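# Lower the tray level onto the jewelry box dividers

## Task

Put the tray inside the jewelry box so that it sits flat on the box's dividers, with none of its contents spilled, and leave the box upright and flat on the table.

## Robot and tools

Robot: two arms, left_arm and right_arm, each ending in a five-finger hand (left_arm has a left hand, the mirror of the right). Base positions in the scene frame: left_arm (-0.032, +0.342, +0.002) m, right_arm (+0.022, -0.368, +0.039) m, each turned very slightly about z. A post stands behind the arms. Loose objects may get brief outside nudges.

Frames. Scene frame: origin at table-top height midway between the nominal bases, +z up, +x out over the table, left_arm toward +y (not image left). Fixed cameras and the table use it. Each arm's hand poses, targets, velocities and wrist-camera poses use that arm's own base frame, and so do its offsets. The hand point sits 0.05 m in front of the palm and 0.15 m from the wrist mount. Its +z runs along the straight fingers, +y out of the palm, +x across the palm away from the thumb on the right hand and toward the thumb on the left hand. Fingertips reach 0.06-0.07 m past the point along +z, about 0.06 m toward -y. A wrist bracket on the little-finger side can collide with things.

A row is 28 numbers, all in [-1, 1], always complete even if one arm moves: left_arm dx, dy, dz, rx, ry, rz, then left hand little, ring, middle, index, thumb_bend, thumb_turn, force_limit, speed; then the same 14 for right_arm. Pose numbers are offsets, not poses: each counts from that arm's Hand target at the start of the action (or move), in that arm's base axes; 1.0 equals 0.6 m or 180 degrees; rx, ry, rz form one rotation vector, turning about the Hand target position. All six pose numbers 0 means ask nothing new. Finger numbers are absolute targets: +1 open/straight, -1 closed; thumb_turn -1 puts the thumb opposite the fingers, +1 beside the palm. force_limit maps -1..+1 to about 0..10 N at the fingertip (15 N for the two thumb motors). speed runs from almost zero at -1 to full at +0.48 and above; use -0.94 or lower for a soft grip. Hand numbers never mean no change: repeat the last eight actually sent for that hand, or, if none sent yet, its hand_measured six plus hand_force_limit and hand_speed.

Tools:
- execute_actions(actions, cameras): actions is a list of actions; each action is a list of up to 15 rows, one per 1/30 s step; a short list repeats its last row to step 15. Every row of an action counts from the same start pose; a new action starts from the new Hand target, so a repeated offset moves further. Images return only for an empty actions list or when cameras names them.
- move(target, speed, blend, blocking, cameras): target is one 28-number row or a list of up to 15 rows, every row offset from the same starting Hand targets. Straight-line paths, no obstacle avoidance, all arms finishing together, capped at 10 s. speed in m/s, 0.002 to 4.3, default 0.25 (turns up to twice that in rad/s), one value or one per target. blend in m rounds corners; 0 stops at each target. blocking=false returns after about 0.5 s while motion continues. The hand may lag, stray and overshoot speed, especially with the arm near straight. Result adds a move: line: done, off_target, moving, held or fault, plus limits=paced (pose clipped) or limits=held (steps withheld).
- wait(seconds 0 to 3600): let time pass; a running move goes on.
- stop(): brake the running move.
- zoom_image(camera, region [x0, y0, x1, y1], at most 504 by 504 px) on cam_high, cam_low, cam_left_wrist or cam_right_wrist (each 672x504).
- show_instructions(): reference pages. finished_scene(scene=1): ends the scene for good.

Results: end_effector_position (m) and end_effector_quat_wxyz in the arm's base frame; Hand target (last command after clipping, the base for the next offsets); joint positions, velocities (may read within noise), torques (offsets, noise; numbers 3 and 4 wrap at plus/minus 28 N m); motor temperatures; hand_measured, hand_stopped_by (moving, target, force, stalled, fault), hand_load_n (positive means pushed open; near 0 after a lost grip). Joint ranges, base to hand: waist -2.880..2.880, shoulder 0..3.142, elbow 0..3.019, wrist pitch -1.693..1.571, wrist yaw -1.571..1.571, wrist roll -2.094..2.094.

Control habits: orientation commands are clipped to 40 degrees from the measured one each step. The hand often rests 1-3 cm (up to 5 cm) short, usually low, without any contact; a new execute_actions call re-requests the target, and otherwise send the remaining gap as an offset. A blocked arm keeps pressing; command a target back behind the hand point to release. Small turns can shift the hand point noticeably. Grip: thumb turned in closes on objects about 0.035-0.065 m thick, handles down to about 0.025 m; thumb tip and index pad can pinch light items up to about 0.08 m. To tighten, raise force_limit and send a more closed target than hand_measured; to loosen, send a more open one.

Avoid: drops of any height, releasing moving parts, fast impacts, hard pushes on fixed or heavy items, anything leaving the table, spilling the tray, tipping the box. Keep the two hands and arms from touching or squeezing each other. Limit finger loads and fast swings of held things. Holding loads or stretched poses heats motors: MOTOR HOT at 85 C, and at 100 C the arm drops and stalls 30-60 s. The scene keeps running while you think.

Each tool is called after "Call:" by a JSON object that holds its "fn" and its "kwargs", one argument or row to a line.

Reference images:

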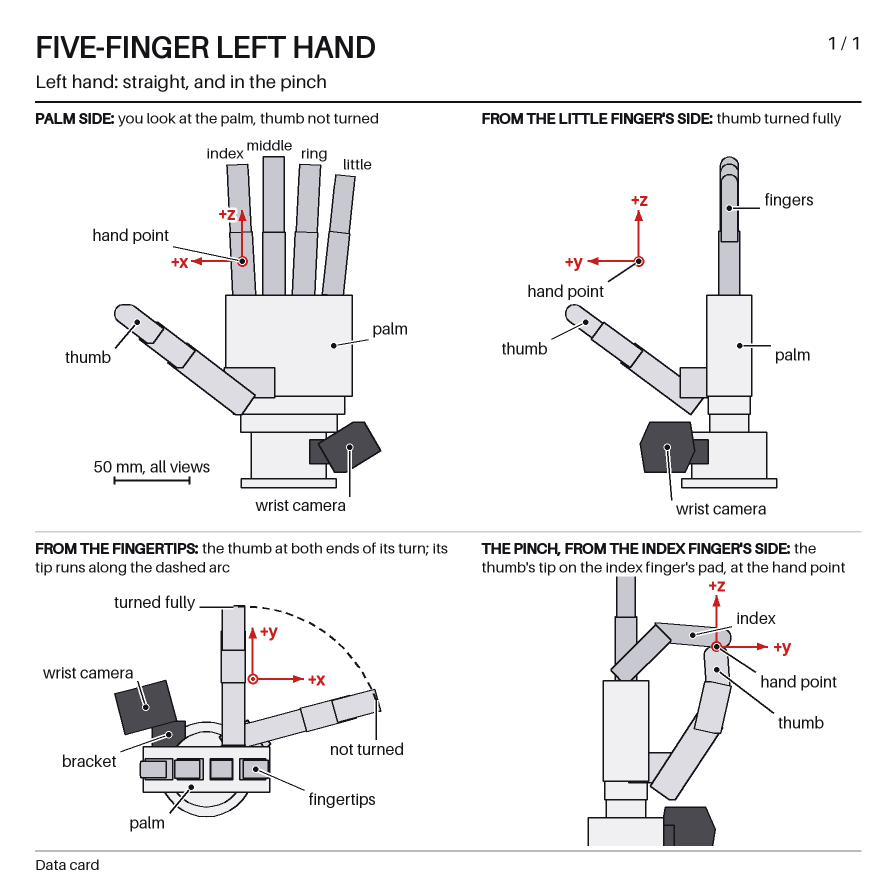

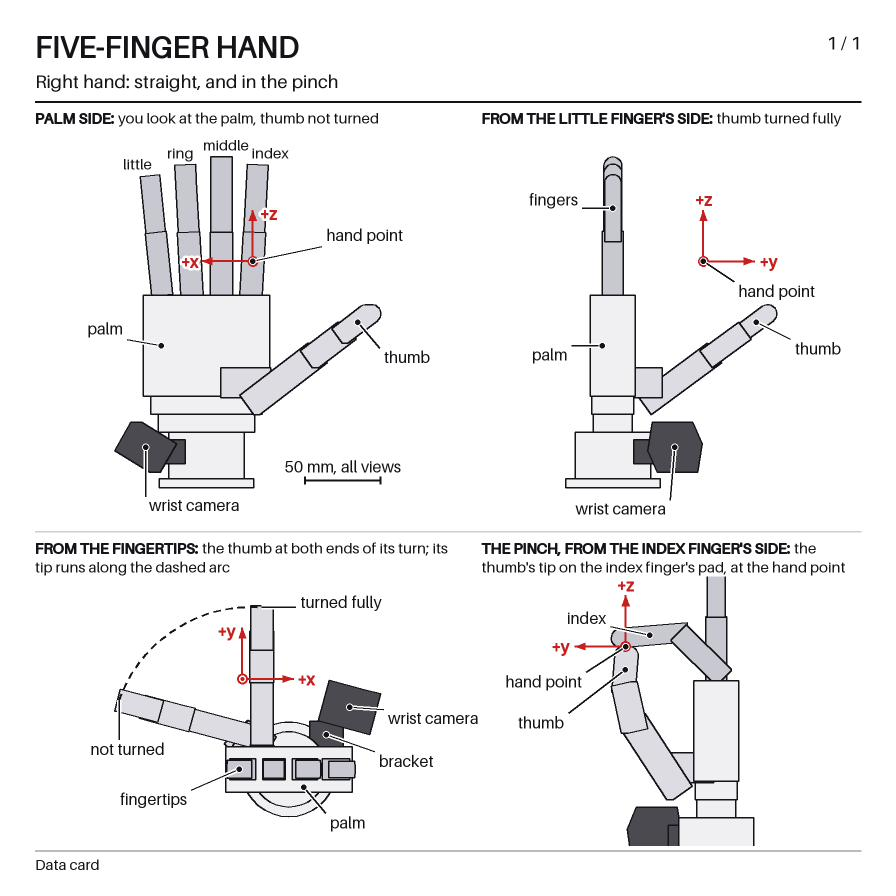

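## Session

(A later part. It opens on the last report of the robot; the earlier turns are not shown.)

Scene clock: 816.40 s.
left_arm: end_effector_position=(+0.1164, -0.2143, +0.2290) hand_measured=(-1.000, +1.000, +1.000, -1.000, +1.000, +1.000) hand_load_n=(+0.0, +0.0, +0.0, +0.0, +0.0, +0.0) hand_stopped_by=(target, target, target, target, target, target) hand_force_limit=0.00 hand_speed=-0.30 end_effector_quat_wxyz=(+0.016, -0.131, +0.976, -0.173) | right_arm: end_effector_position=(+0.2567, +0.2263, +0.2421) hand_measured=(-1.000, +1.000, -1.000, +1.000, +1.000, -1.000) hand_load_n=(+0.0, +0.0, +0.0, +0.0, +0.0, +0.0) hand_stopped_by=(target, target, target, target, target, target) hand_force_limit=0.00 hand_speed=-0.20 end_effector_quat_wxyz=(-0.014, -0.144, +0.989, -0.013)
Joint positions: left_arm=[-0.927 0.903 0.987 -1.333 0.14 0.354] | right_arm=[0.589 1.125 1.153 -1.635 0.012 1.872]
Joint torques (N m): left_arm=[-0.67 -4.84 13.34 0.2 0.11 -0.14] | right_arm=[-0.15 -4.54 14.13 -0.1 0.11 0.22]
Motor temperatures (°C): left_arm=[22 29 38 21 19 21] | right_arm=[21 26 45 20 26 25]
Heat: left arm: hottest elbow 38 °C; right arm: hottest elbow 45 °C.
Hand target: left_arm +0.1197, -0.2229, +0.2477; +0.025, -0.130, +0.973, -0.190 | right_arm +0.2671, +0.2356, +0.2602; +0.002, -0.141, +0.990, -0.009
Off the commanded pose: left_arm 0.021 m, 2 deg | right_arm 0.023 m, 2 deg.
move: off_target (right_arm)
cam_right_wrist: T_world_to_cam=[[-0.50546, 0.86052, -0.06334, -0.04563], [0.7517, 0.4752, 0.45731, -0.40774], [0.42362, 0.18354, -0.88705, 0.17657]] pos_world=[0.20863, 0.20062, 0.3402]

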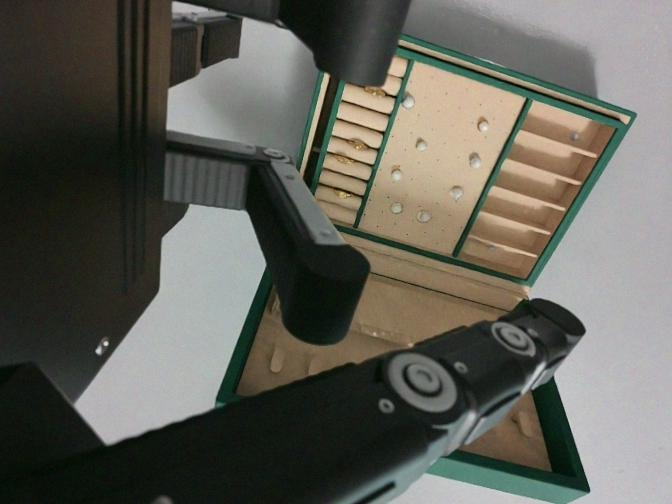

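Call:
{"fn": "zoom_image", "kwargs": {
  "camera": "cam_right_wrist",
  "region": [430, 40, 650, 300]
}}

Call:
{"fn": "zoom_image", "kwargs": {
  "camera": "cam_right_wrist",
  "region": [290, 180, 550, 310]
}}

Scaled by 1.938 from the camera's image (finer frame: 960x720).

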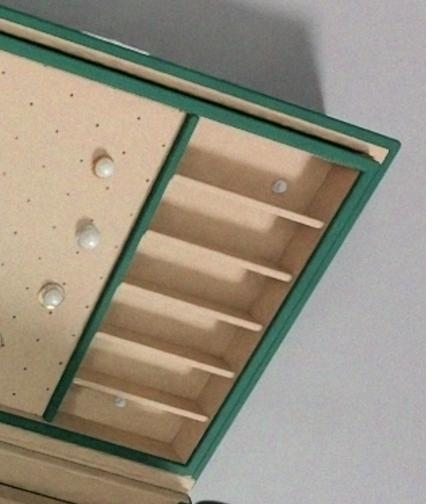

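Scaled by 1.938 from the camera's image (finer frame: 960x720).

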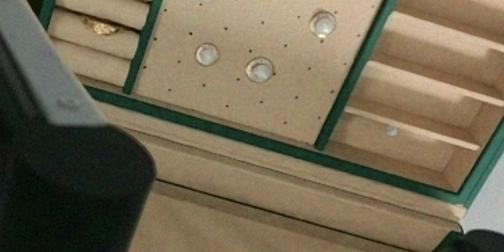

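Call:
{"fn": "move", "kwargs": {
  "target": [0,0,0,0,0,0,-1,1,1,-1,1,1,0,-0.3,0.0,-0.16,0,0,0,0,-1,1,-1,1,1,-1,0,-0.2],
  "speed": 0.2
}}

Call:
{"fn": "move", "kwargs": {
  "target": [0.15,-0.1,-0.06,0,0,0,-1,1,1,-1,1,1,0,-0.3,0,0,0,0,0,0,-1,1,-1,1,1,-1,0,-0.2],
  "speed": 0.15,
  "cameras": ["cam_left_wrist"]
}}

Call:
{"fn": "zoom_image", "kwargs": {
  "camera": "cam_left_wrist",
  "region": [230, 0, 550, 240]
}}

Scene clock: 825.03 s.
left_arm: end_effector_position=(+0.1164, -0.2143, +0.2290) hand_measured=(-1.000, +1.000, +1.000, -1.000, +1.000, +1.000) hand_load_n=(+0.5, -0.5, +0.0, +0.0, +0.0, +0.0) hand_stopped_by=(target, target, target, target, target, target) hand_force_limit=0.00 hand_speed=-0.30 end_effector_quat_wxyz=(+0.016, -0.131, +0.976, -0.173) | right_arm: end_effector_position=(+0.2717, +0.1429, +0.2619) hand_measured=(-1.000, +1.000, -1.000, +1.000, +1.000, -1.000) hand_load_n=(+0.0, +0.0, +0.0, +0.0, +0.0, +0.0) hand_stopped_by=(target, target, target, target, target, target) hand_force_limit=0.00 hand_speed=-0.20 end_effector_quat_wxyz=(+0.007, -0.138, +0.990, -0.010)
Joint positions: left_arm=[-0.927 0.903 0.987 -1.333 0.14 0.354] | right_arm=[0.305 1.035 1.14 -1.666 0.021 1.598]
Joint torques (N m): left_arm=[-0.67 -4.84 13.34 0.2 0.11 -0.14] | right_arm=[-1.79 -4.84 8.49 0.01 -0.24 -0.14]
Heat: left arm: hottest elbow 38 °C; right arm: hottest elbow 46 °C.
Hand target: left_arm +0.1197, -0.2229, +0.2477; +0.025, -0.130, +0.973, -0.190 | right_arm +0.2671, +0.1397, +0.2601; +0.002, -0.141, +0.990, -0.009
Off the commanded pose: left_arm 0.021 m, 2 deg | right_arm 0.006 m, 1 deg.
move: done

Scene clock: 826.50 s.
left_arm: end_effector_position=(+0.1937, -0.2695, +0.1920) hand_measured=(-1.000, +1.000, +1.000, -1.000, +1.000, +1.000) hand_load_n=(+0.0, +0.0, +0.0, +0.0, +0.0, +0.0) hand_stopped_by=(target, target, target, target, target, target) hand_force_limit=0.00 hand_speed=-0.30 end_effector_quat_wxyz=(+0.007, -0.134, +0.977, -0.164) | right_arm: end_effector_position=(+0.2716, +0.1429, +0.2619) hand_measured=(-1.000, +1.000, -1.000, +1.000, +1.000, -1.000) hand_load_n=(+0.0, +0.0, +0.0, +0.0, +0.0, +0.0) hand_stopped_by=(target, target, target, target, target, target) hand_force_limit=0.00 hand_speed=-0.20 end_effector_quat_wxyz=(+0.007, -0.139, +0.990, -0.010)
Joint positions: left_arm=[-0.839 1.181 1.072 -1.178 0.171 0.434] | right_arm=[0.305 1.035 1.14 -1.666 0.021 1.598]
Joint torques (N m): left_arm=[0.85 -8.53 13.86 0.81 0.3 0.05] | right_arm=[-1.96 -4.89 8.54 0.03 -0.23 -0.13]
Heat: left arm: hottest elbow 38 °C; right arm: hottest elbow 46 °C.
Hand target: left_arm +0.2097, -0.2829, +0.2117; +0.025, -0.130, +0.973, -0.190 | right_arm +0.2671, +0.1397, +0.2601; +0.002, -0.141, +0.990, -0.009
Off the commanded pose: left_arm 0.029 m, 4 deg | right_arm 0.006 m, 1 deg.
move: off_target (left_arm)
cam_left_wrist: T_world_to_cam=[[0.00734, -0.93145, 0.36378, -0.3231], [-0.9036, 0.14964, 0.40139, 0.14336], [-0.42831, -0.33166, -0.84056, 0.27403]] pos_world=[0.24928, -0.23152, 0.29033]

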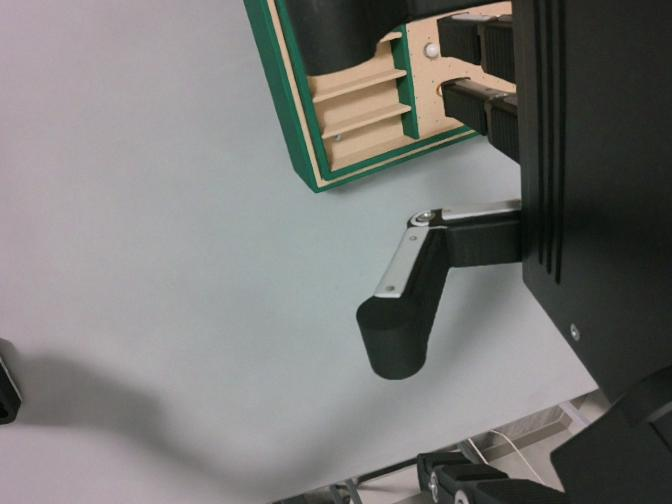

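Scaled by 1.575 from the camera's image (finer frame: 960x720).

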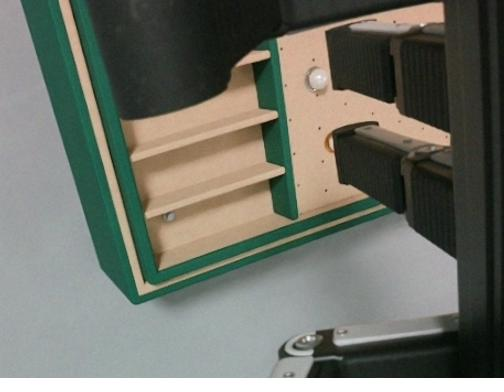

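Call:
{"fn": "zoom_image", "kwargs": {
  "camera": "cam_left_wrist",
  "region": [280, 120, 360, 200]
}}

Call:
{"fn": "zoom_image", "kwargs": {
  "camera": "cam_left_wrist",
  "region": [240, 0, 320, 100]
}}

Call:
{"fn": "zoom_image", "kwargs": {
  "camera": "cam_left_wrist",
  "region": [380, 100, 520, 180]
}}

Scaled by 6.300 from the camera's image (finer frame: 960x720).

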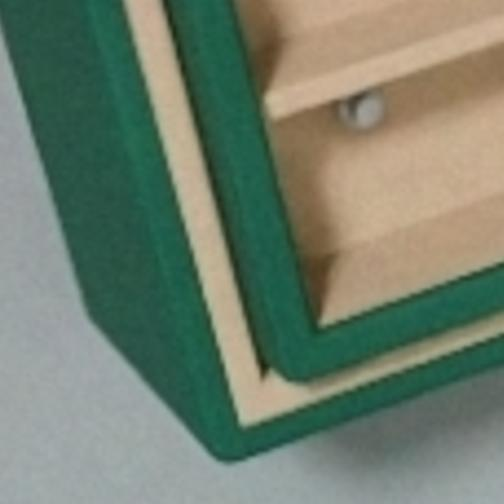

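Scaled by 5.040 from the camera's image (finer frame: 960x720).

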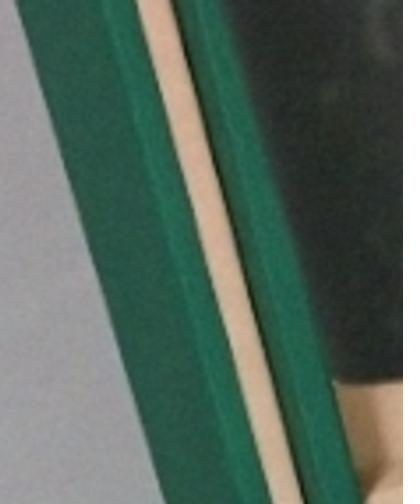

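Scaled by 3.600 from the camera's image (finer frame: 960x720).

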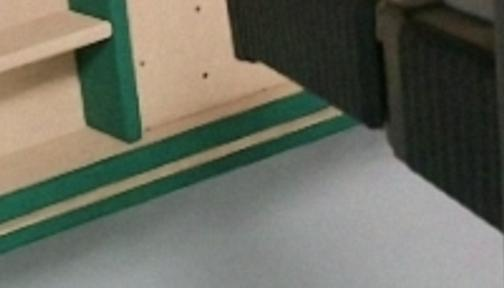

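Call:
{"fn": "move", "kwargs": {
  "target": [-0.15,0.13,0.06,0,0,0,-1,1,1,-1,1,1,0,-0.3,0,0,0,0,0,0,-1,1,-1,1,1,-1,0,-0.2],
  "speed": 0.25
}}

Call:
{"fn": "move", "kwargs": {
  "target": [0,0,0,0,0,0,-1,1,1,-1,1,1,0,-0.3,-0.04,0.22,-0.05,0,0,0,-1,1,-1,1,1,-1,0,-0.2],
  "speed": 0.2,
  "cameras": ["cam_right_wrist"]
}}

Call:
{"fn": "zoom_image", "kwargs": {
  "camera": "cam_right_wrist",
  "region": [300, 0, 672, 330]
}}

Scene clock: 834.07 s.
left_arm: end_effector_position=(+0.1235, -0.2056, +0.2498) hand_measured=(-1.000, +1.000, +1.000, -1.000, +1.000, +1.000) hand_load_n=(+0.0, +0.0, +0.0, +0.0, +0.5, +0.0) hand_stopped_by=(target, target, target, target, target, target) hand_force_limit=0.00 hand_speed=-0.30 end_effector_quat_wxyz=(+0.029, -0.128, +0.972, -0.195) | right_arm: end_effector_position=(+0.2716, +0.1429, +0.2619) hand_measured=(-1.000, +1.000, -1.000, +1.000, +1.000, -1.000) hand_load_n=(+0.0, +0.5, +0.0, -0.5, +0.0, +0.0) hand_stopped_by=(target, target, target, target, target, target) hand_force_limit=0.00 hand_speed=-0.20 end_effector_quat_wxyz=(+0.007, -0.139, +0.990, -0.010)
Joint positions: left_arm=[-0.881 0.865 1.019 -1.359 0.155 0.398] | right_arm=[0.305 1.035 1.14 -1.666 0.021 1.598]
Joint torques (N m): left_arm=[-0.62 -4.13 8.83 0.25 0.12 -0.14] | right_arm=[-1.79 -4.84 8.51 0.1 -0.22 -0.16]
Heat: left arm: hottest elbow 38 °C; right arm: hottest elbow 45 °C.
Hand target: left_arm +0.1198, -0.2049, +0.2478; +0.025, -0.130, +0.973, -0.190 | right_arm +0.2671, +0.1397, +0.2601; +0.002, -0.141, +0.990, -0.009
Off the commanded pose: left_arm 0.004 m, 1 deg | right_arm 0.006 m, 1 deg.
move: done

Scene clock: 835.77 s.
left_arm: end_effector_position=(+0.1235, -0.2056, +0.2498) hand_measured=(-1.000, +1.000, +1.000, -1.000, +1.000, +1.000) hand_load_n=(+0.0, +0.0, +0.0, +0.0, +0.0, +0.0) hand_stopped_by=(target, target, target, target, target, target) hand_force_limit=0.00 hand_speed=-0.30 end_effector_quat_wxyz=(+0.029, -0.129, +0.972, -0.195) | right_arm: end_effector_position=(+0.2385, +0.2650, +0.2263) hand_measured=(-1.000, +1.000, -1.000, +1.000, +1.000, -1.000) hand_load_n=(+0.0, +0.0, +0.0, +0.0, +0.0, +0.0) hand_stopped_by=(target, target, target, target, target, target) hand_force_limit=0.00 hand_speed=-0.20 end_effector_quat_wxyz=(-0.006, -0.144, +0.990, -0.011)
Joint positions: left_arm=[-0.881 0.865 1.019 -1.359 0.155 0.398] | right_arm=[0.73 1.139 1.122 -1.576 0.012 2.012]
Joint torques (N m): left_arm=[-0.67 -4.13 8.83 0.27 0.12 -0.14] | right_arm=[-0.62 -5.3 10.65 0.66 0.13 0.19]
Heat: left arm: hottest elbow 38 °C; right arm: hottest elbow 45 °C.
Hand target: left_arm +0.1198, -0.2049, +0.2478; +0.025, -0.130, +0.973, -0.190 | right_arm +0.2431, +0.2716, +0.2301; +0.002, -0.141, +0.990, -0.009
Off the commanded pose: left_arm 0.004 m, 1 deg | right_arm 0.009 m, 1 deg.
move: done
cam_right_wrist: T_world_to_cam=[[-0.50464, 0.86087, -0.06514, -0.08888], [0.74526, 0.47247, 0.47048, -0.40601], [0.4358, 0.18887, -0.88, 0.15729]] pos_world=[0.18919, 0.23864, 0.32364]

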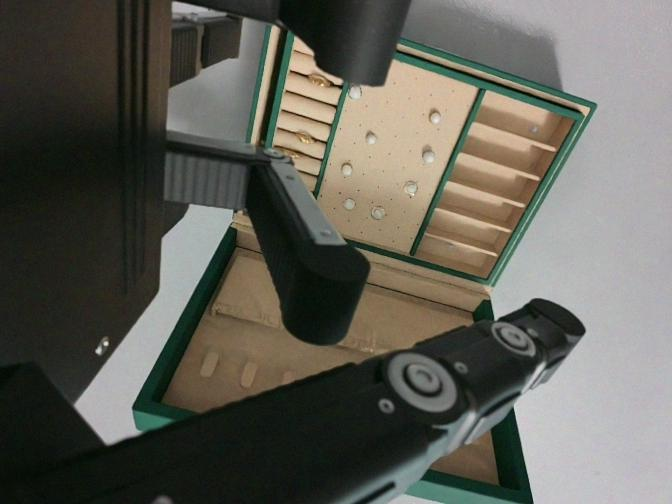

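Scaled by 1.355 from the camera's image (finer frame: 960x720).

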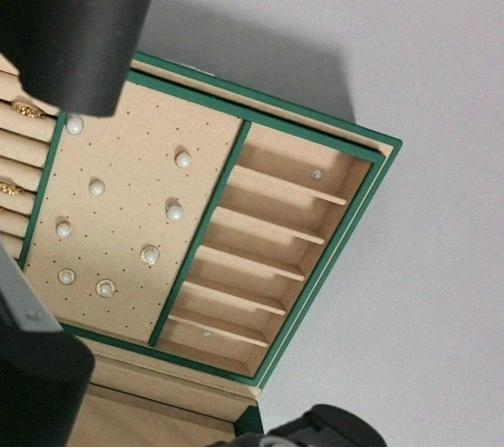

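Call:
{"fn": "zoom_image", "kwargs": {
  "camera": "cam_right_wrist",
  "region": [520, 70, 610, 160]
}}

Call:
{"fn": "zoom_image", "kwargs": {
  "camera": "cam_right_wrist",
  "region": [440, 220, 530, 310]
}}

Call:
{"fn": "zoom_image", "kwargs": {
  "camera": "cam_right_wrist",
  "region": [390, 30, 480, 120]
}}

Call:
{"fn": "zoom_image", "kwargs": {
  "camera": "cam_right_wrist",
  "region": [240, 20, 330, 110]
}}

Scaled by 5.600 from the camera's image (finer frame: 960x720).

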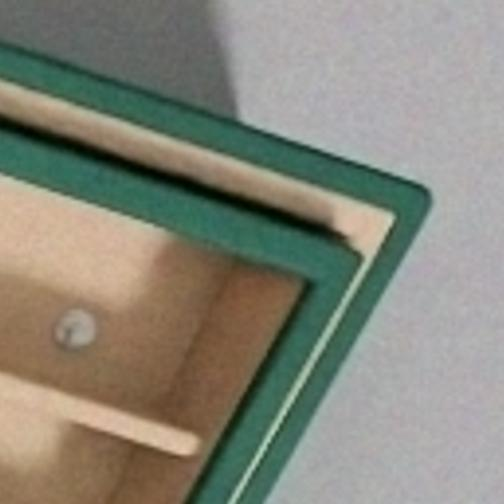

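Scaled by 5.600 from the camera's image (finer frame: 960x720).

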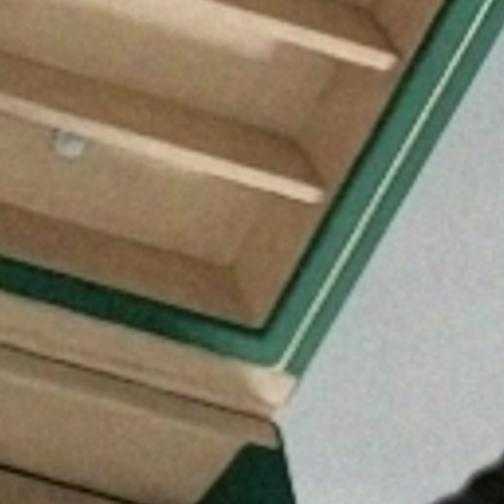

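Scaled by 5.600 from the camera's image (finer frame: 960x720).

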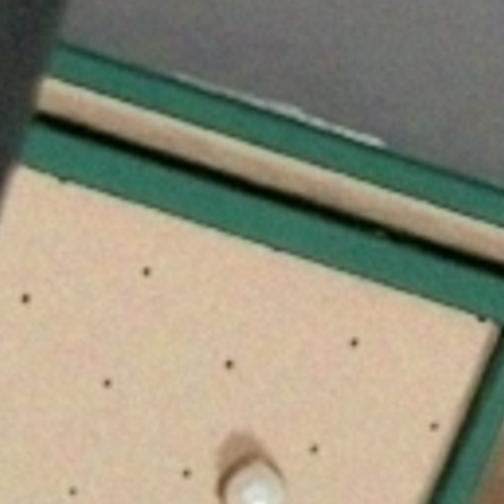

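Scaled by 5.600 from the camera's image (finer frame: 960x720).

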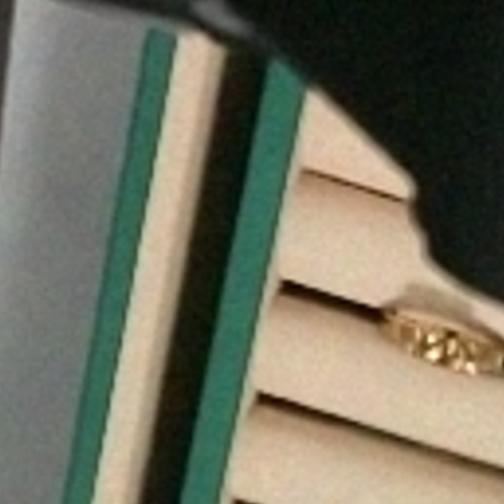

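Call:
{"fn": "move", "kwargs": {
  "target": [0,0,0,0,0,0,-1,1,1,-1,1,1,0,-0.3,0.04,-0.22,0,0,0,0,-1,1,-1,1,1,-1,0,-0.2],
  "speed": 0.25
}}

Call:
{"fn": "move", "kwargs": {
  "target": [0.15,-0.12,-0.08,0,0,0,-1,1,1,-1,1,1,0,-0.3,0,0,0,0,0,0,-1,1,-1,1,1,-1,0,-0.2],
  "speed": 0.15,
  "cameras": ["cam_left_wrist"]
}}

Call:
{"fn": "zoom_image", "kwargs": {
  "camera": "cam_left_wrist",
  "region": [230, 0, 550, 240]
}}

Scene clock: 847.67 s.
left_arm: end_effector_position=(+0.1235, -0.2056, +0.2498) hand_measured=(-1.000, +1.000, +1.000, -1.000, +1.000, +1.000) hand_load_n=(+0.0, +0.0, +0.0, +0.0, +0.0, +0.0) hand_stopped_by=(target, target, target, target, target, target) hand_force_limit=0.00 hand_speed=-0.30 end_effector_quat_wxyz=(+0.029, -0.129, +0.972, -0.195) | right_arm: end_effector_position=(+0.2710, +0.1427, +0.2306) hand_measured=(-1.000, +1.000, -1.000, +1.000, +1.000, -1.000) hand_load_n=(+0.0, +0.0, +0.0, +0.0, +0.0, +0.0) hand_stopped_by=(target, target, target, target, target, target) hand_force_limit=0.00 hand_speed=-0.20 end_effector_quat_wxyz=(+0.005, -0.138, +0.990, -0.010)
Joint positions: left_arm=[-0.881 0.865 1.019 -1.359 0.155 0.398] | right_arm=[0.305 1.031 1.056 -1.59 0.021 1.598]
Joint torques (N m): left_arm=[-0.67 -4.13 8.84 0.28 0.12 -0.14] | right_arm=[-2.02 -5.25 8.79 0.09 -0.23 -0.14]
Heat: left arm: hottest elbow 37 °C; right arm: hottest elbow 44 °C.
Hand target: left_arm +0.1198, -0.2049, +0.2478; +0.025, -0.130, +0.973, -0.190 | right_arm +0.2671, +0.1397, +0.2302; +0.002, -0.141, +0.990, -0.009
Off the commanded pose: left_arm 0.004 m, 1 deg | right_arm 0.005 m, 1 deg.
move: done

Scene clock: 849.17 s.
left_arm: end_effector_position=(+0.1936, -0.2636, +0.1798) hand_measured=(-1.000, +1.000, +1.000, -1.000, +1.000, +1.000) hand_load_n=(+0.0, +0.0, +0.0, +0.0, +0.0, +0.0) hand_stopped_by=(target, target, target, target, target, target) hand_force_limit=0.00 hand_speed=-0.30 end_effector_quat_wxyz=(+0.007, -0.134, +0.977, -0.164) | right_arm: end_effector_position=(+0.2710, +0.1427, +0.2306) hand_measured=(-1.000, +1.000, -1.000, +1.000, +1.000, -1.000) hand_load_n=(+0.0, +0.0, +0.0, +0.0, +0.0, +0.0) hand_stopped_by=(target, target, target, target, target, target) hand_force_limit=0.00 hand_speed=-0.20 end_effector_quat_wxyz=(+0.005, -0.139, +0.990, -0.010)
Joint positions: left_arm=[-0.827 1.173 1.034 -1.149 0.174 0.446] | right_arm=[0.305 1.031 1.056 -1.59 0.021 1.598]
Joint velocities: left_arm=[-0.005 -0.005 0.051 0.007 0.037 -0.037] | right_arm=[within noise]
Joint torques (N m): left_arm=[0.85 -8.53 13.78 0.79 0.3 0.06] | right_arm=[-1.96 -5.13 8.77 0.05 -0.25 -0.14]
Heat: left arm: hottest elbow 37 °C; right arm: hottest elbow 44 °C.
Hand target: left_arm +0.2097, -0.2768, +0.1997; +0.025, -0.130, +0.973, -0.190 | right_arm +0.2671, +0.1397, +0.2302; +0.002, -0.141, +0.990, -0.009
Off the commanded pose: left_arm 0.029 m, 4 deg | right_arm 0.005 m, 0 deg.
move: off_target (left_arm)
cam_left_wrist: T_world_to_cam=[[0.00751, -0.9314, 0.36391, -0.31313], [-0.90336, 0.14974, 0.40189, 0.14709], [-0.42881, -0.33176, -0.84027, 0.26574]] pos_world=[0.24918, -0.22552, 0.27813]

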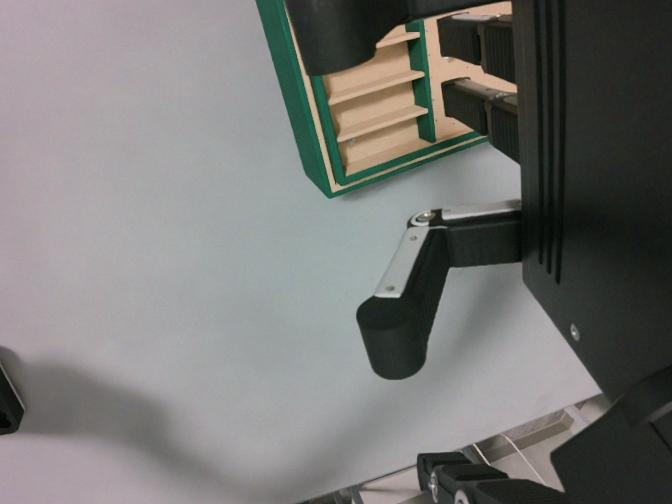

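Scaled by 1.575 from the camera's image (finer frame: 960x720).

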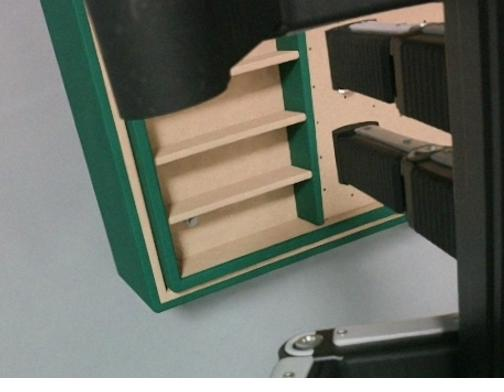

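Call:
{"fn": "move", "kwargs": {
  "target": [0.0070,0.0157,-0.055,0,0,0,-1,1,1,-1,1,1,0,-0.3,0,0,0,0,0,0,-1,1,-1,1,1,-1,0,-0.2],
  "speed": 0.08,
  "cameras": ["cam_left_wrist"]
}}

Call:
{"fn": "zoom_image", "kwargs": {
  "camera": "cam_left_wrist",
  "region": [230, 0, 550, 240]
}}

Scene clock: 855.50 s.
left_arm: end_effector_position=(+0.2097, -0.2677, +0.1696) hand_measured=(-1.000, +1.000, +1.000, -1.000, +1.000, +1.000) hand_load_n=(+0.0, +0.0, +0.0, +0.0, +0.0, +0.0) hand_stopped_by=(target, target, target, target, target, target) hand_force_limit=0.00 hand_speed=-0.30 end_effector_quat_wxyz=(+0.023, -0.131, +0.973, -0.188) | right_arm: end_effector_position=(+0.2710, +0.1427, +0.2306) hand_measured=(-1.000, +1.000, -1.000, +1.000, +1.000, -1.000) hand_load_n=(+0.0, +0.0, +0.0, +0.0, +0.0, +0.0) hand_stopped_by=(target, target, target, target, target, target) hand_force_limit=0.00 hand_speed=-0.20 end_effector_quat_wxyz=(+0.005, -0.139, +0.990, -0.010)
Joint positions: left_arm=[-0.8 1.174 1.006 -1.067 0.184 0.472] | right_arm=[0.305 1.031 1.056 -1.59 0.021 1.598]
Joint torques (N m): left_arm=[0.91 -8.18 8.85 0.9 0.3 0.06] | right_arm=[-2.02 -5.25 8.75 0.05 -0.25 -0.14]
Heat: left arm: hottest elbow 38 °C; right arm: hottest elbow 44 °C.
Hand target: left_arm +0.2139, -0.2674, +0.1666; +0.025, -0.130, +0.973, -0.190 | right_arm +0.2671, +0.1397, +0.2302; +0.002, -0.141, +0.990, -0.009
Off the commanded pose: left_arm 0.005 m, 0 deg | right_arm 0.005 m, 0 deg.
move: done
cam_left_wrist: T_world_to_cam=[[-0.00799, -0.91478, 0.40386, -0.31256], [-0.91803, 0.16682, 0.35971, 0.18115], [-0.39643, -0.36788, -0.84113, 0.24638]] pos_world=[0.26148, -0.22551, 0.26831]

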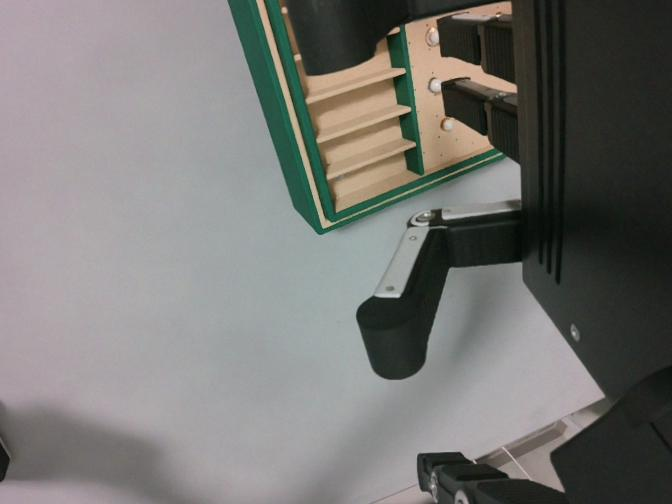

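Scaled by 1.575 from the camera's image (finer frame: 960x720).

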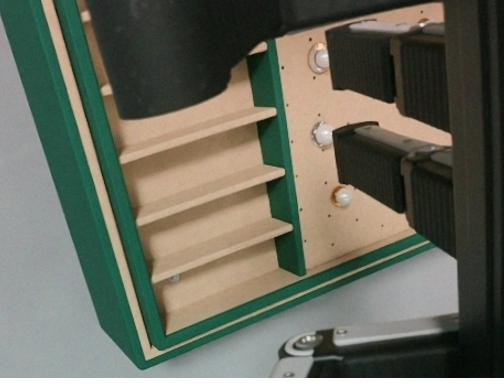

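Call:
{"fn": "move", "kwargs": {
  "target": [-0.0120,0.0157,-0.055,0,0,0,-1,1,1,-1,1,1,0,-0.3,0,0,0,0,0,0,-1,1,-1,1,1,-1,0,-0.2],
  "speed": 0.06,
  "cameras": ["cam_left_wrist"]
}}

Call:
{"fn": "zoom_image", "kwargs": {
  "camera": "cam_left_wrist",
  "region": [230, 0, 550, 240]
}}

Scene clock: 859.70 s.
left_arm: end_effector_position=(+0.2030, -0.2588, +0.1332) hand_measured=(-1.000, +1.000, +1.000, -1.000, +1.000, +1.000) hand_load_n=(+0.0, +0.0, +0.0, +0.0, -0.5, +0.0) hand_stopped_by=(target, target, target, target, target, target) hand_force_limit=0.00 hand_speed=-0.30 end_effector_quat_wxyz=(+0.020, -0.131, +0.974, -0.184) | right_arm: end_effector_position=(+0.2710, +0.1427, +0.2306) hand_measured=(-1.000, +1.000, -1.000, +1.000, +1.000, -1.000) hand_load_n=(+0.0, +0.0, +0.0, +0.0, +0.0, +0.0) hand_stopped_by=(target, target, target, target, target, target) hand_force_limit=0.00 hand_speed=-0.20 end_effector_quat_wxyz=(+0.005, -0.139, +0.990, -0.010)
Joint positions: left_arm=[-0.796 1.174 0.909 -0.982 0.186 0.477] | right_arm=[0.305 1.031 1.056 -1.59 0.021 1.598]
Joint torques (N m): left_arm=[0.97 -8.94 8.59 0.83 0.31 0.07] | right_arm=[-1.96 -5.25 8.73 0.1 -0.24 -0.15]
Heat: left arm: hottest elbow 37 °C; right arm: hottest elbow 44 °C.
Hand target: left_arm +0.2066, -0.2581, +0.1337; +0.025, -0.130, +0.973, -0.190 | right_arm +0.2671, +0.1397, +0.2302; +0.002, -0.141, +0.990, -0.009
Off the commanded pose: left_arm 0.004 m, 1 deg | right_arm 0.005 m, 0 deg.
move: done
cam_left_wrist: T_world_to_cam=[[-0.00535, -0.91794, 0.39669, -0.29018], [-0.91516, 0.1644, 0.36806, 0.18425], [-0.40307, -0.36106, -0.84093, 0.21942]] pos_world=[0.2555, -0.21743, 0.23181]

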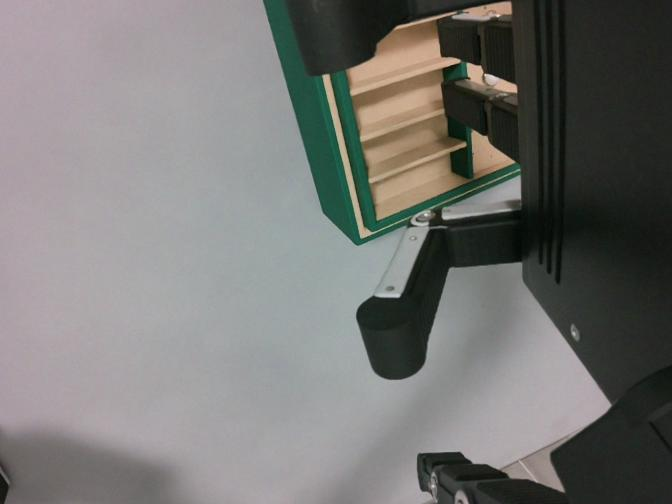

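Scaled by 1.575 from the camera's image (finer frame: 960x720).

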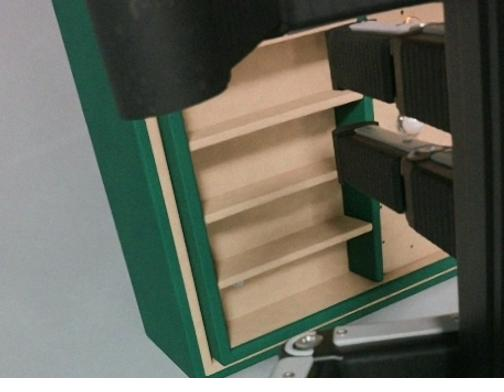

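Call:
{"fn": "move", "kwargs": {
  "target": [0,0,-0.042,0,0,0,-1,1,1,-1,1,1,0,-0.3,0,0,0,0,0,0,-1,1,-1,1,1,-1,0,-0.2],
  "speed": 0.05,
  "cameras": ["cam_left_wrist"]
}}

Call:
{"fn": "zoom_image", "kwargs": {
  "camera": "cam_left_wrist",
  "region": [230, 0, 550, 240]
}}

Scene clock: 862.53 s.
left_arm: end_effector_position=(+0.2031, -0.2588, +0.1116) hand_measured=(-1.000, +1.000, +1.000, -1.000, +1.000, +1.000) hand_load_n=(+0.0, +0.0, +0.0, +0.0, +0.0, +0.0) hand_stopped_by=(target, target, target, target, target, target) hand_force_limit=0.00 hand_speed=-0.30 end_effector_quat_wxyz=(+0.023, -0.131, +0.973, -0.188) | right_arm: end_effector_position=(+0.2710, +0.1427, +0.2306) hand_measured=(-1.000, +1.000, -1.000, +1.000, +1.000, -1.000) hand_load_n=(+0.0, +0.0, +0.0, +0.0, +0.0, +0.0) hand_stopped_by=(target, target, target, target, target, target) hand_force_limit=0.00 hand_speed=-0.20 end_effector_quat_wxyz=(+0.005, -0.139, +0.990, -0.010)
Joint positions: left_arm=[-0.795 1.184 0.856 -0.908 0.186 0.477] | right_arm=[0.305 1.031 1.056 -1.59 0.021 1.598]
Joint torques (N m): left_arm=[0.97 -7.94 8.47 0.98 0.31 0.07] | right_arm=[-2.02 -4.72 8.73 0.08 -0.25 -0.16]
Heat: left arm: hottest elbow 37 °C; right arm: hottest elbow 44 °C.
Hand target: left_arm +0.2067, -0.2580, +0.1085; +0.025, -0.130, +0.973, -0.190 | right_arm +0.2671, +0.1397, +0.2302; +0.002, -0.141, +0.990, -0.009
Off the commanded pose: left_arm 0.005 m, 0 deg | right_arm 0.005 m, 0 deg.
move: done
cam_left_wrist: T_world_to_cam=[[-0.00872, -0.91458, 0.40431, -0.28082], [-0.91822, 0.16743, 0.35894, 0.1948], [-0.39597, -0.36812, -0.84125, 0.19815]] pos_world=[0.25488, -0.21651, 0.21031]

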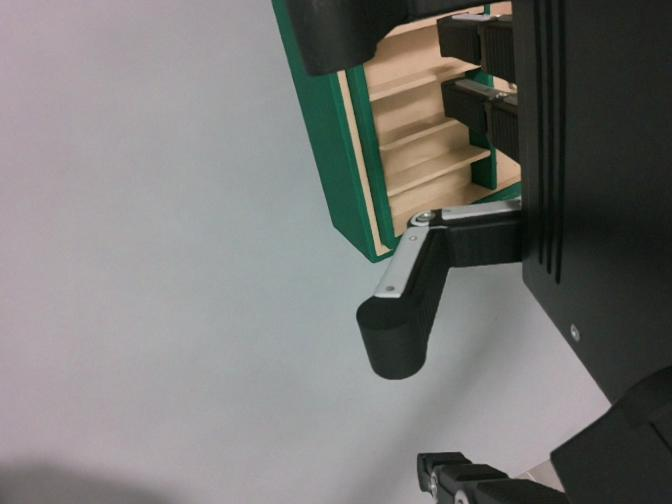

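Scaled by 1.575 from the camera's image (finer frame: 960x720).

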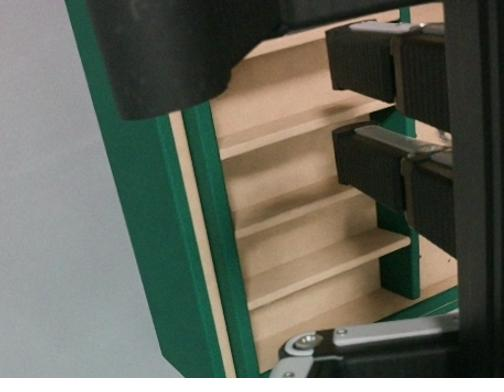

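Call:
{"fn": "move", "kwargs": {
  "target": [-0.0137,-0.0037,0.010,0,0,0,-1,1,1,-1,1,1,0,-0.3,0,0,0,0,0,0,-1,1,-1,1,1,-1,0,-0.2],
  "speed": 0.05,
  "cameras": ["cam_left_wrist"]
}}

Call:
{"fn": "zoom_image", "kwargs": {
  "camera": "cam_left_wrist",
  "region": [330, 0, 530, 220]
}}

Scene clock: 867.83 s.
left_arm: end_effector_position=(+0.2021, -0.2596, +0.1115) hand_measured=(-1.000, +1.000, +1.000, -1.000, +1.000, +1.000) hand_load_n=(+0.0, +0.0, +0.0, +0.0, +0.0, +0.0) hand_stopped_by=(target, target, target, target, target, target) hand_force_limit=0.00 hand_speed=-0.30 end_effector_quat_wxyz=(+0.024, -0.130, +0.973, -0.188) | right_arm: end_effector_position=(+0.2710, +0.1427, +0.2306) hand_measured=(-1.000, +1.000, -1.000, +1.000, +1.000, -1.000) hand_load_n=(+0.5, +0.0, +0.5, +0.0, +0.0, +0.0) hand_stopped_by=(target, target, target, target, target, target) hand_force_limit=0.00 hand_speed=-0.20 end_effector_quat_wxyz=(+0.005, -0.139, +0.990, -0.010)
Joint positions: left_arm=[-0.8 1.184 0.856 -0.907 0.183 0.474] | right_arm=[0.305 1.031 1.056 -1.59 0.021 1.598]
Joint torques (N m): left_arm=[-0.56 -9.52 8.66 0.31 0.13 -0.13] | right_arm=[-1.9 -5.07 8.83 0.03 -0.23 -0.15]
Heat: left arm: hottest elbow 37 °C; right arm: hottest elbow 44 °C.
Hand target: left_arm +0.1986, -0.2603, +0.1145; +0.025, -0.130, +0.973, -0.190 | right_arm +0.2671, +0.1397, +0.2302; +0.002, -0.141, +0.990, -0.009
Off the commanded pose: left_arm 0.005 m, 0 deg | right_arm 0.005 m, 0 deg.
move: done
cam_left_wrist: T_world_to_cam=[[-0.01063, -0.91505, 0.40319, -0.28123], [-0.91836, 0.16846, 0.35811, 0.19449], [-0.39561, -0.36647, -0.84214, 0.19781]] pos_world=[0.25388, -0.21761, 0.21032]

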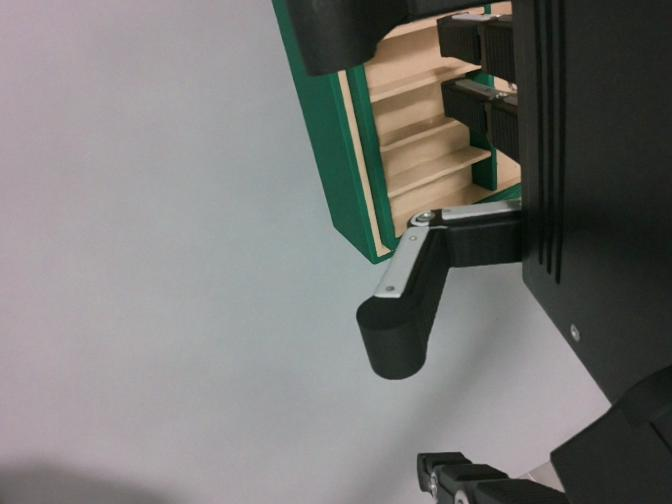

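Scaled by 2.291 from the camera's image (finer frame: 960x720).

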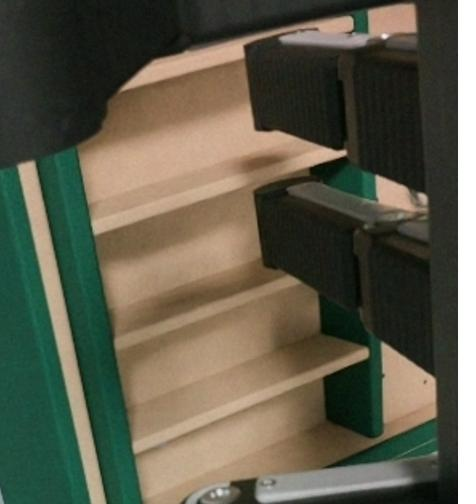

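Call:
{"fn": "move", "kwargs": {
  "target": [-0.0110,-0.0030,0.004,0,0,0,-1,1,1,-1,1,1,0,-0.3,0,0,0,0,0,0,-1,1,-1,1,1,-1,0,-0.2],
  "speed": 0.05,
  "cameras": ["cam_left_wrist"]
}}

Call:
{"fn": "zoom_image", "kwargs": {
  "camera": "cam_left_wrist",
  "region": [330, 0, 530, 220]
}}

Scene clock: 869.63 s.
left_arm: end_effector_position=(+0.1966, -0.2627, +0.1155) hand_measured=(-1.000, +1.000, +1.000, -1.000, +1.000, +1.000) hand_load_n=(+0.0, +0.0, -0.5, +0.0, +0.0, +0.0) hand_stopped_by=(target, target, target, target, target, target) hand_force_limit=0.00 hand_speed=-0.30 end_effector_quat_wxyz=(+0.026, -0.128, +0.973, -0.190) | right_arm: end_effector_position=(+0.2710, +0.1427, +0.2306) hand_measured=(-1.000, +1.000, -1.000, +1.000, +1.000, -1.000) hand_load_n=(+0.0, +0.0, +0.0, +0.0, +0.0, +0.5) hand_stopped_by=(target, target, target, target, target, target) hand_force_limit=0.00 hand_speed=-0.20 end_effector_quat_wxyz=(+0.005, -0.139, +0.990, -0.010)
Joint positions: left_arm=[-0.819 1.171 0.856 -0.911 0.177 0.458] | right_arm=[0.305 1.031 1.056 -1.59 0.021 1.598]
Joint torques (N m): left_arm=[-0.56 -9.23 8.47 0.25 0.13 -0.16] | right_arm=[-2.02 -4.95 8.76 0.02 -0.21 -0.13]
Heat: left arm: hottest elbow 37 °C; right arm: hottest elbow 44 °C.
Hand target: left_arm +0.1919, -0.2621, +0.1169; +0.025, -0.130, +0.973, -0.190 | right_arm +0.2671, +0.1397, +0.2302; +0.002, -0.141, +0.990, -0.009
Off the commanded pose: left_arm 0.005 m, 0 deg | right_arm 0.005 m, 0 deg.
move: done
cam_left_wrist: T_world_to_cam=[[-0.01413, -0.9133, 0.40704, -0.28494], [-0.91966, 0.17165, 0.35321, 0.19008], [-0.39246, -0.36935, -0.84235, 0.19644]] pos_world=[0.24787, -0.22031, 0.21432]

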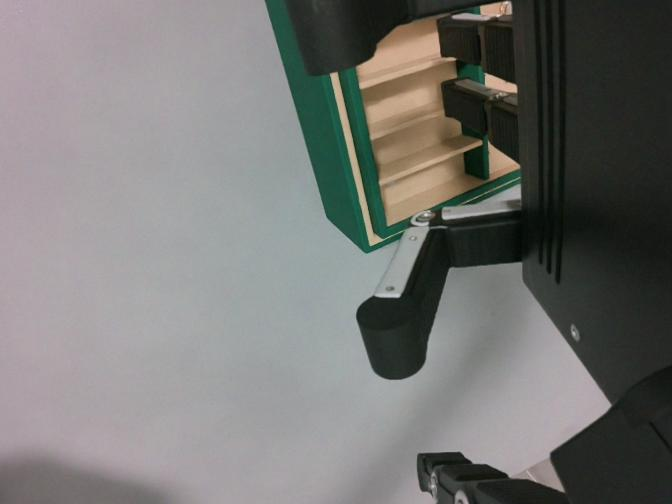

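Scaled by 2.291 from the camera's image (finer frame: 960x720).

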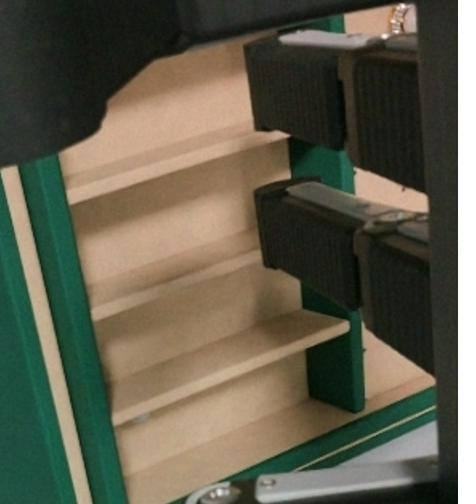

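Call:
{"fn": "move", "kwargs": {
  "target": [-0.0055,-0.0015,0,0,0,0,-1,1,1,-1,1,1,0,-0.3,0,0,0,0,0,0,-1,1,-1,1,1,-1,0,-0.2],
  "speed": 0.05
}}

Call:
{"fn": "move", "kwargs": {
  "target": [0,0,-0.025,0,0,0,-1,1,1,-1,1,1,0,-0.3,0,0,0,0,0,0,-1,1,-1,1,1,-1,0,-0.2],
  "speed": 0.04,
  "cameras": ["cam_left_wrist"]
}}

Call:
{"fn": "zoom_image", "kwargs": {
  "camera": "cam_left_wrist",
  "region": [330, 0, 530, 220]
}}

Scene clock: 872.60 s.
left_arm: end_effector_position=(+0.1931, -0.2633, +0.1149) hand_measured=(-1.000, +1.000, +1.000, -1.000, +1.000, +1.000) hand_load_n=(+0.0, +0.0, +0.0, +0.5, +0.0, +0.0) hand_stopped_by=(target, target, target, target, target, target) hand_force_limit=0.00 hand_speed=-0.30 end_effector_quat_wxyz=(+0.025, -0.129, +0.973, -0.189) | right_arm: end_effector_position=(+0.2710, +0.1427, +0.2306) hand_measured=(-1.000, +1.000, -1.000, +1.000, +1.000, -1.000) hand_load_n=(+0.0, +0.0, +0.0, +0.0, +0.0, +0.0) hand_stopped_by=(target, target, target, target, target, target) hand_force_limit=0.00 hand_speed=-0.20 end_effector_quat_wxyz=(+0.005, -0.139, +0.990, -0.010)
Joint positions: left_arm=[-0.829 1.167 0.852 -0.911 0.174 0.449] | right_arm=[0.305 1.031 1.056 -1.59 0.021 1.598]
Joint torques (N m): left_arm=[-0.62 -9.29 8.5 0.27 0.13 -0.12] | right_arm=[-1.85 -5.13 8.76 0.09 -0.24 -0.15]
Heat: left arm: hottest elbow 36 °C; right arm: hottest elbow 44 °C.
Hand target: left_arm +0.1886, -0.2629, +0.1168; +0.025, -0.130, +0.973, -0.190 | right_arm +0.2671, +0.1397, +0.2302; +0.002, -0.141, +0.990, -0.009
Off the commanded pose: left_arm 0.005 m, 0 deg | right_arm 0.005 m, 0 deg.
move: done

Scene clock: 873.47 s.
left_arm: end_effector_position=(+0.1901, -0.2601, +0.1041) hand_measured=(-1.000, +1.000, +1.000, -1.000, +1.000, +1.000) hand_load_n=(+0.5, -0.5, +0.0, +0.0, +0.0, +0.0) hand_stopped_by=(target, target, target, target, target, target) hand_force_limit=0.00 hand_speed=-0.30 end_effector_quat_wxyz=(+0.024, -0.129, +0.973, -0.188) | right_arm: end_effector_position=(+0.2710, +0.1427, +0.2306) hand_measured=(-1.000, +1.000, -1.000, +1.000, +1.000, -1.000) hand_load_n=(+0.0, -0.5, +0.0, +0.0, +0.0, +0.0) hand_stopped_by=(target, target, target, target, target, target) hand_force_limit=0.00 hand_speed=-0.20 end_effector_quat_wxyz=(+0.005, -0.139, +0.990, -0.010)
Joint positions: left_arm=[-0.829 1.167 0.823 -0.884 0.174 0.448] | right_arm=[0.305 1.031 1.056 -1.59 0.021 1.598]
Joint torques (N m): left_arm=[-0.62 -7.88 8.39 1.01 0.13 -0.14] | right_arm=[-1.73 -5.07 8.75 0.14 -0.23 -0.15]
Heat: left arm: hottest elbow 36 °C; right arm: hottest elbow 44 °C.
Hand target: left_arm +0.1886, -0.2629, +0.1018; +0.025, -0.130, +0.973, -0.190 | right_arm +0.2671, +0.1397, +0.2302; +0.002, -0.141, +0.990, -0.009
Off the commanded pose: left_arm 0.004 m, 0 deg | right_arm 0.005 m, 0 deg.
move: done
cam_left_wrist: T_world_to_cam=[[-0.01162, -0.91483, 0.40368, -0.27855], [-0.91861, 0.16925, 0.35709, 0.18654], [-0.395, -0.36667, -0.84233, 0.18649]] pos_world=[0.24178, -0.21801, 0.20292]

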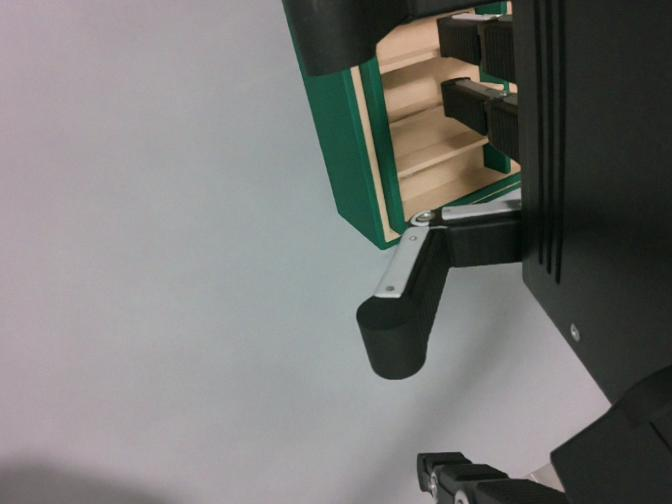

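Scaled by 2.291 from the camera's image (finer frame: 960x720).

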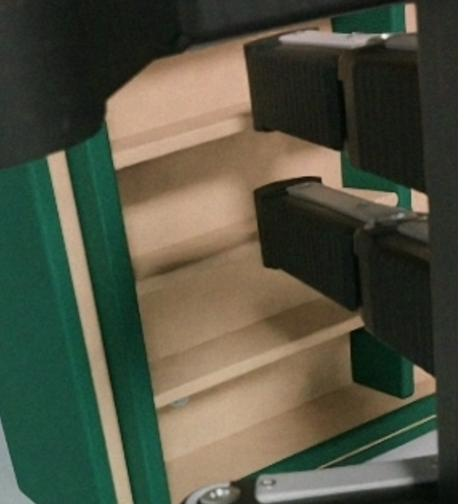

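Call:
{"fn": "move", "kwargs": {
  "target": [0,0,-0.015,0,0,0,-1,1,1,-1,1,1,0,-0.3,0,0,0,0,0,0,-1,1,-1,1,1,-1,0,-0.2],
  "speed": 0.03,
  "cameras": ["cam_left_wrist"]
}}

Call:
{"fn": "zoom_image", "kwargs": {
  "camera": "cam_left_wrist",
  "region": [330, 0, 530, 220]
}}

Scene clock: 876.50 s.
left_arm: end_effector_position=(+0.1901, -0.2601, +0.0961) hand_measured=(-1.000, +1.000, +1.000, -1.000, +1.000, +1.000) hand_load_n=(+0.0, +0.0, +0.0, +0.0, +0.0, +0.0) hand_stopped_by=(target, target, target, target, target, target) hand_force_limit=0.00 hand_speed=-0.30 end_effector_quat_wxyz=(+0.025, -0.129, +0.973, -0.190) | right_arm: end_effector_position=(+0.2710, +0.1427, +0.2306) hand_measured=(-1.000, +1.000, -1.000, +1.000, +1.000, -1.000) hand_load_n=(+0.0, +0.0, +0.0, +0.5, +0.0, +0.0) hand_stopped_by=(target, target, target, target, target, target) hand_force_limit=0.00 hand_speed=-0.20 end_effector_quat_wxyz=(+0.005, -0.139, +0.990, -0.010)
Joint positions: left_arm=[-0.829 1.173 0.805 -0.857 0.174 0.448] | right_arm=[0.305 1.031 1.056 -1.59 0.021 1.598]
Joint torques (N m): left_arm=[-0.62 -7.59 8.35 0.77 0.13 -0.14] | right_arm=[-1.85 -5.13 8.84 0.17 -0.24 -0.14]
Heat: left arm: hottest elbow 36 °C; right arm: hottest elbow 44 °C.
Hand target: left_arm +0.1886, -0.2630, +0.0929; +0.025, -0.130, +0.973, -0.190 | right_arm +0.2671, +0.1397, +0.2302; +0.002, -0.141, +0.990, -0.009
Off the commanded pose: left_arm 0.005 m, 0 deg | right_arm 0.005 m, 0 deg.
move: done
cam_left_wrist: T_world_to_cam=[[-0.01259, -0.9138, 0.40598, -0.27512], [-0.91941, 0.1702, 0.35457, 0.19006], [-0.39311, -0.36879, -0.8423, 0.17882]] pos_world=[0.24157, -0.21781, 0.19492]

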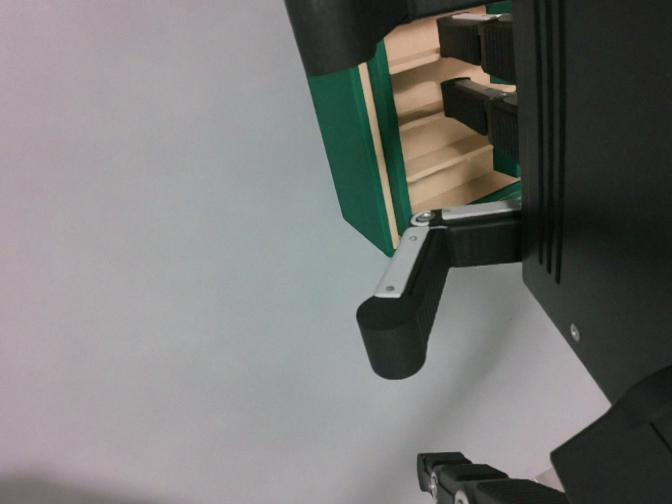

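Scaled by 2.291 from the camera's image (finer frame: 960x720).

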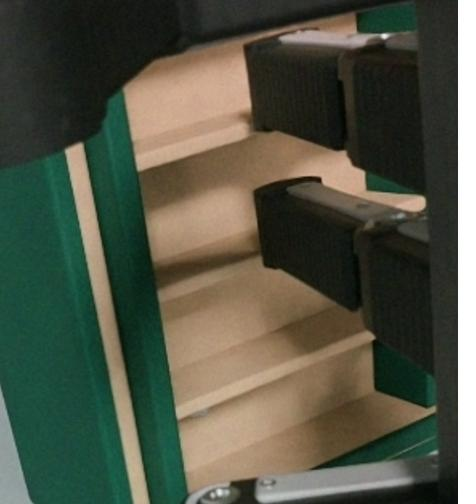

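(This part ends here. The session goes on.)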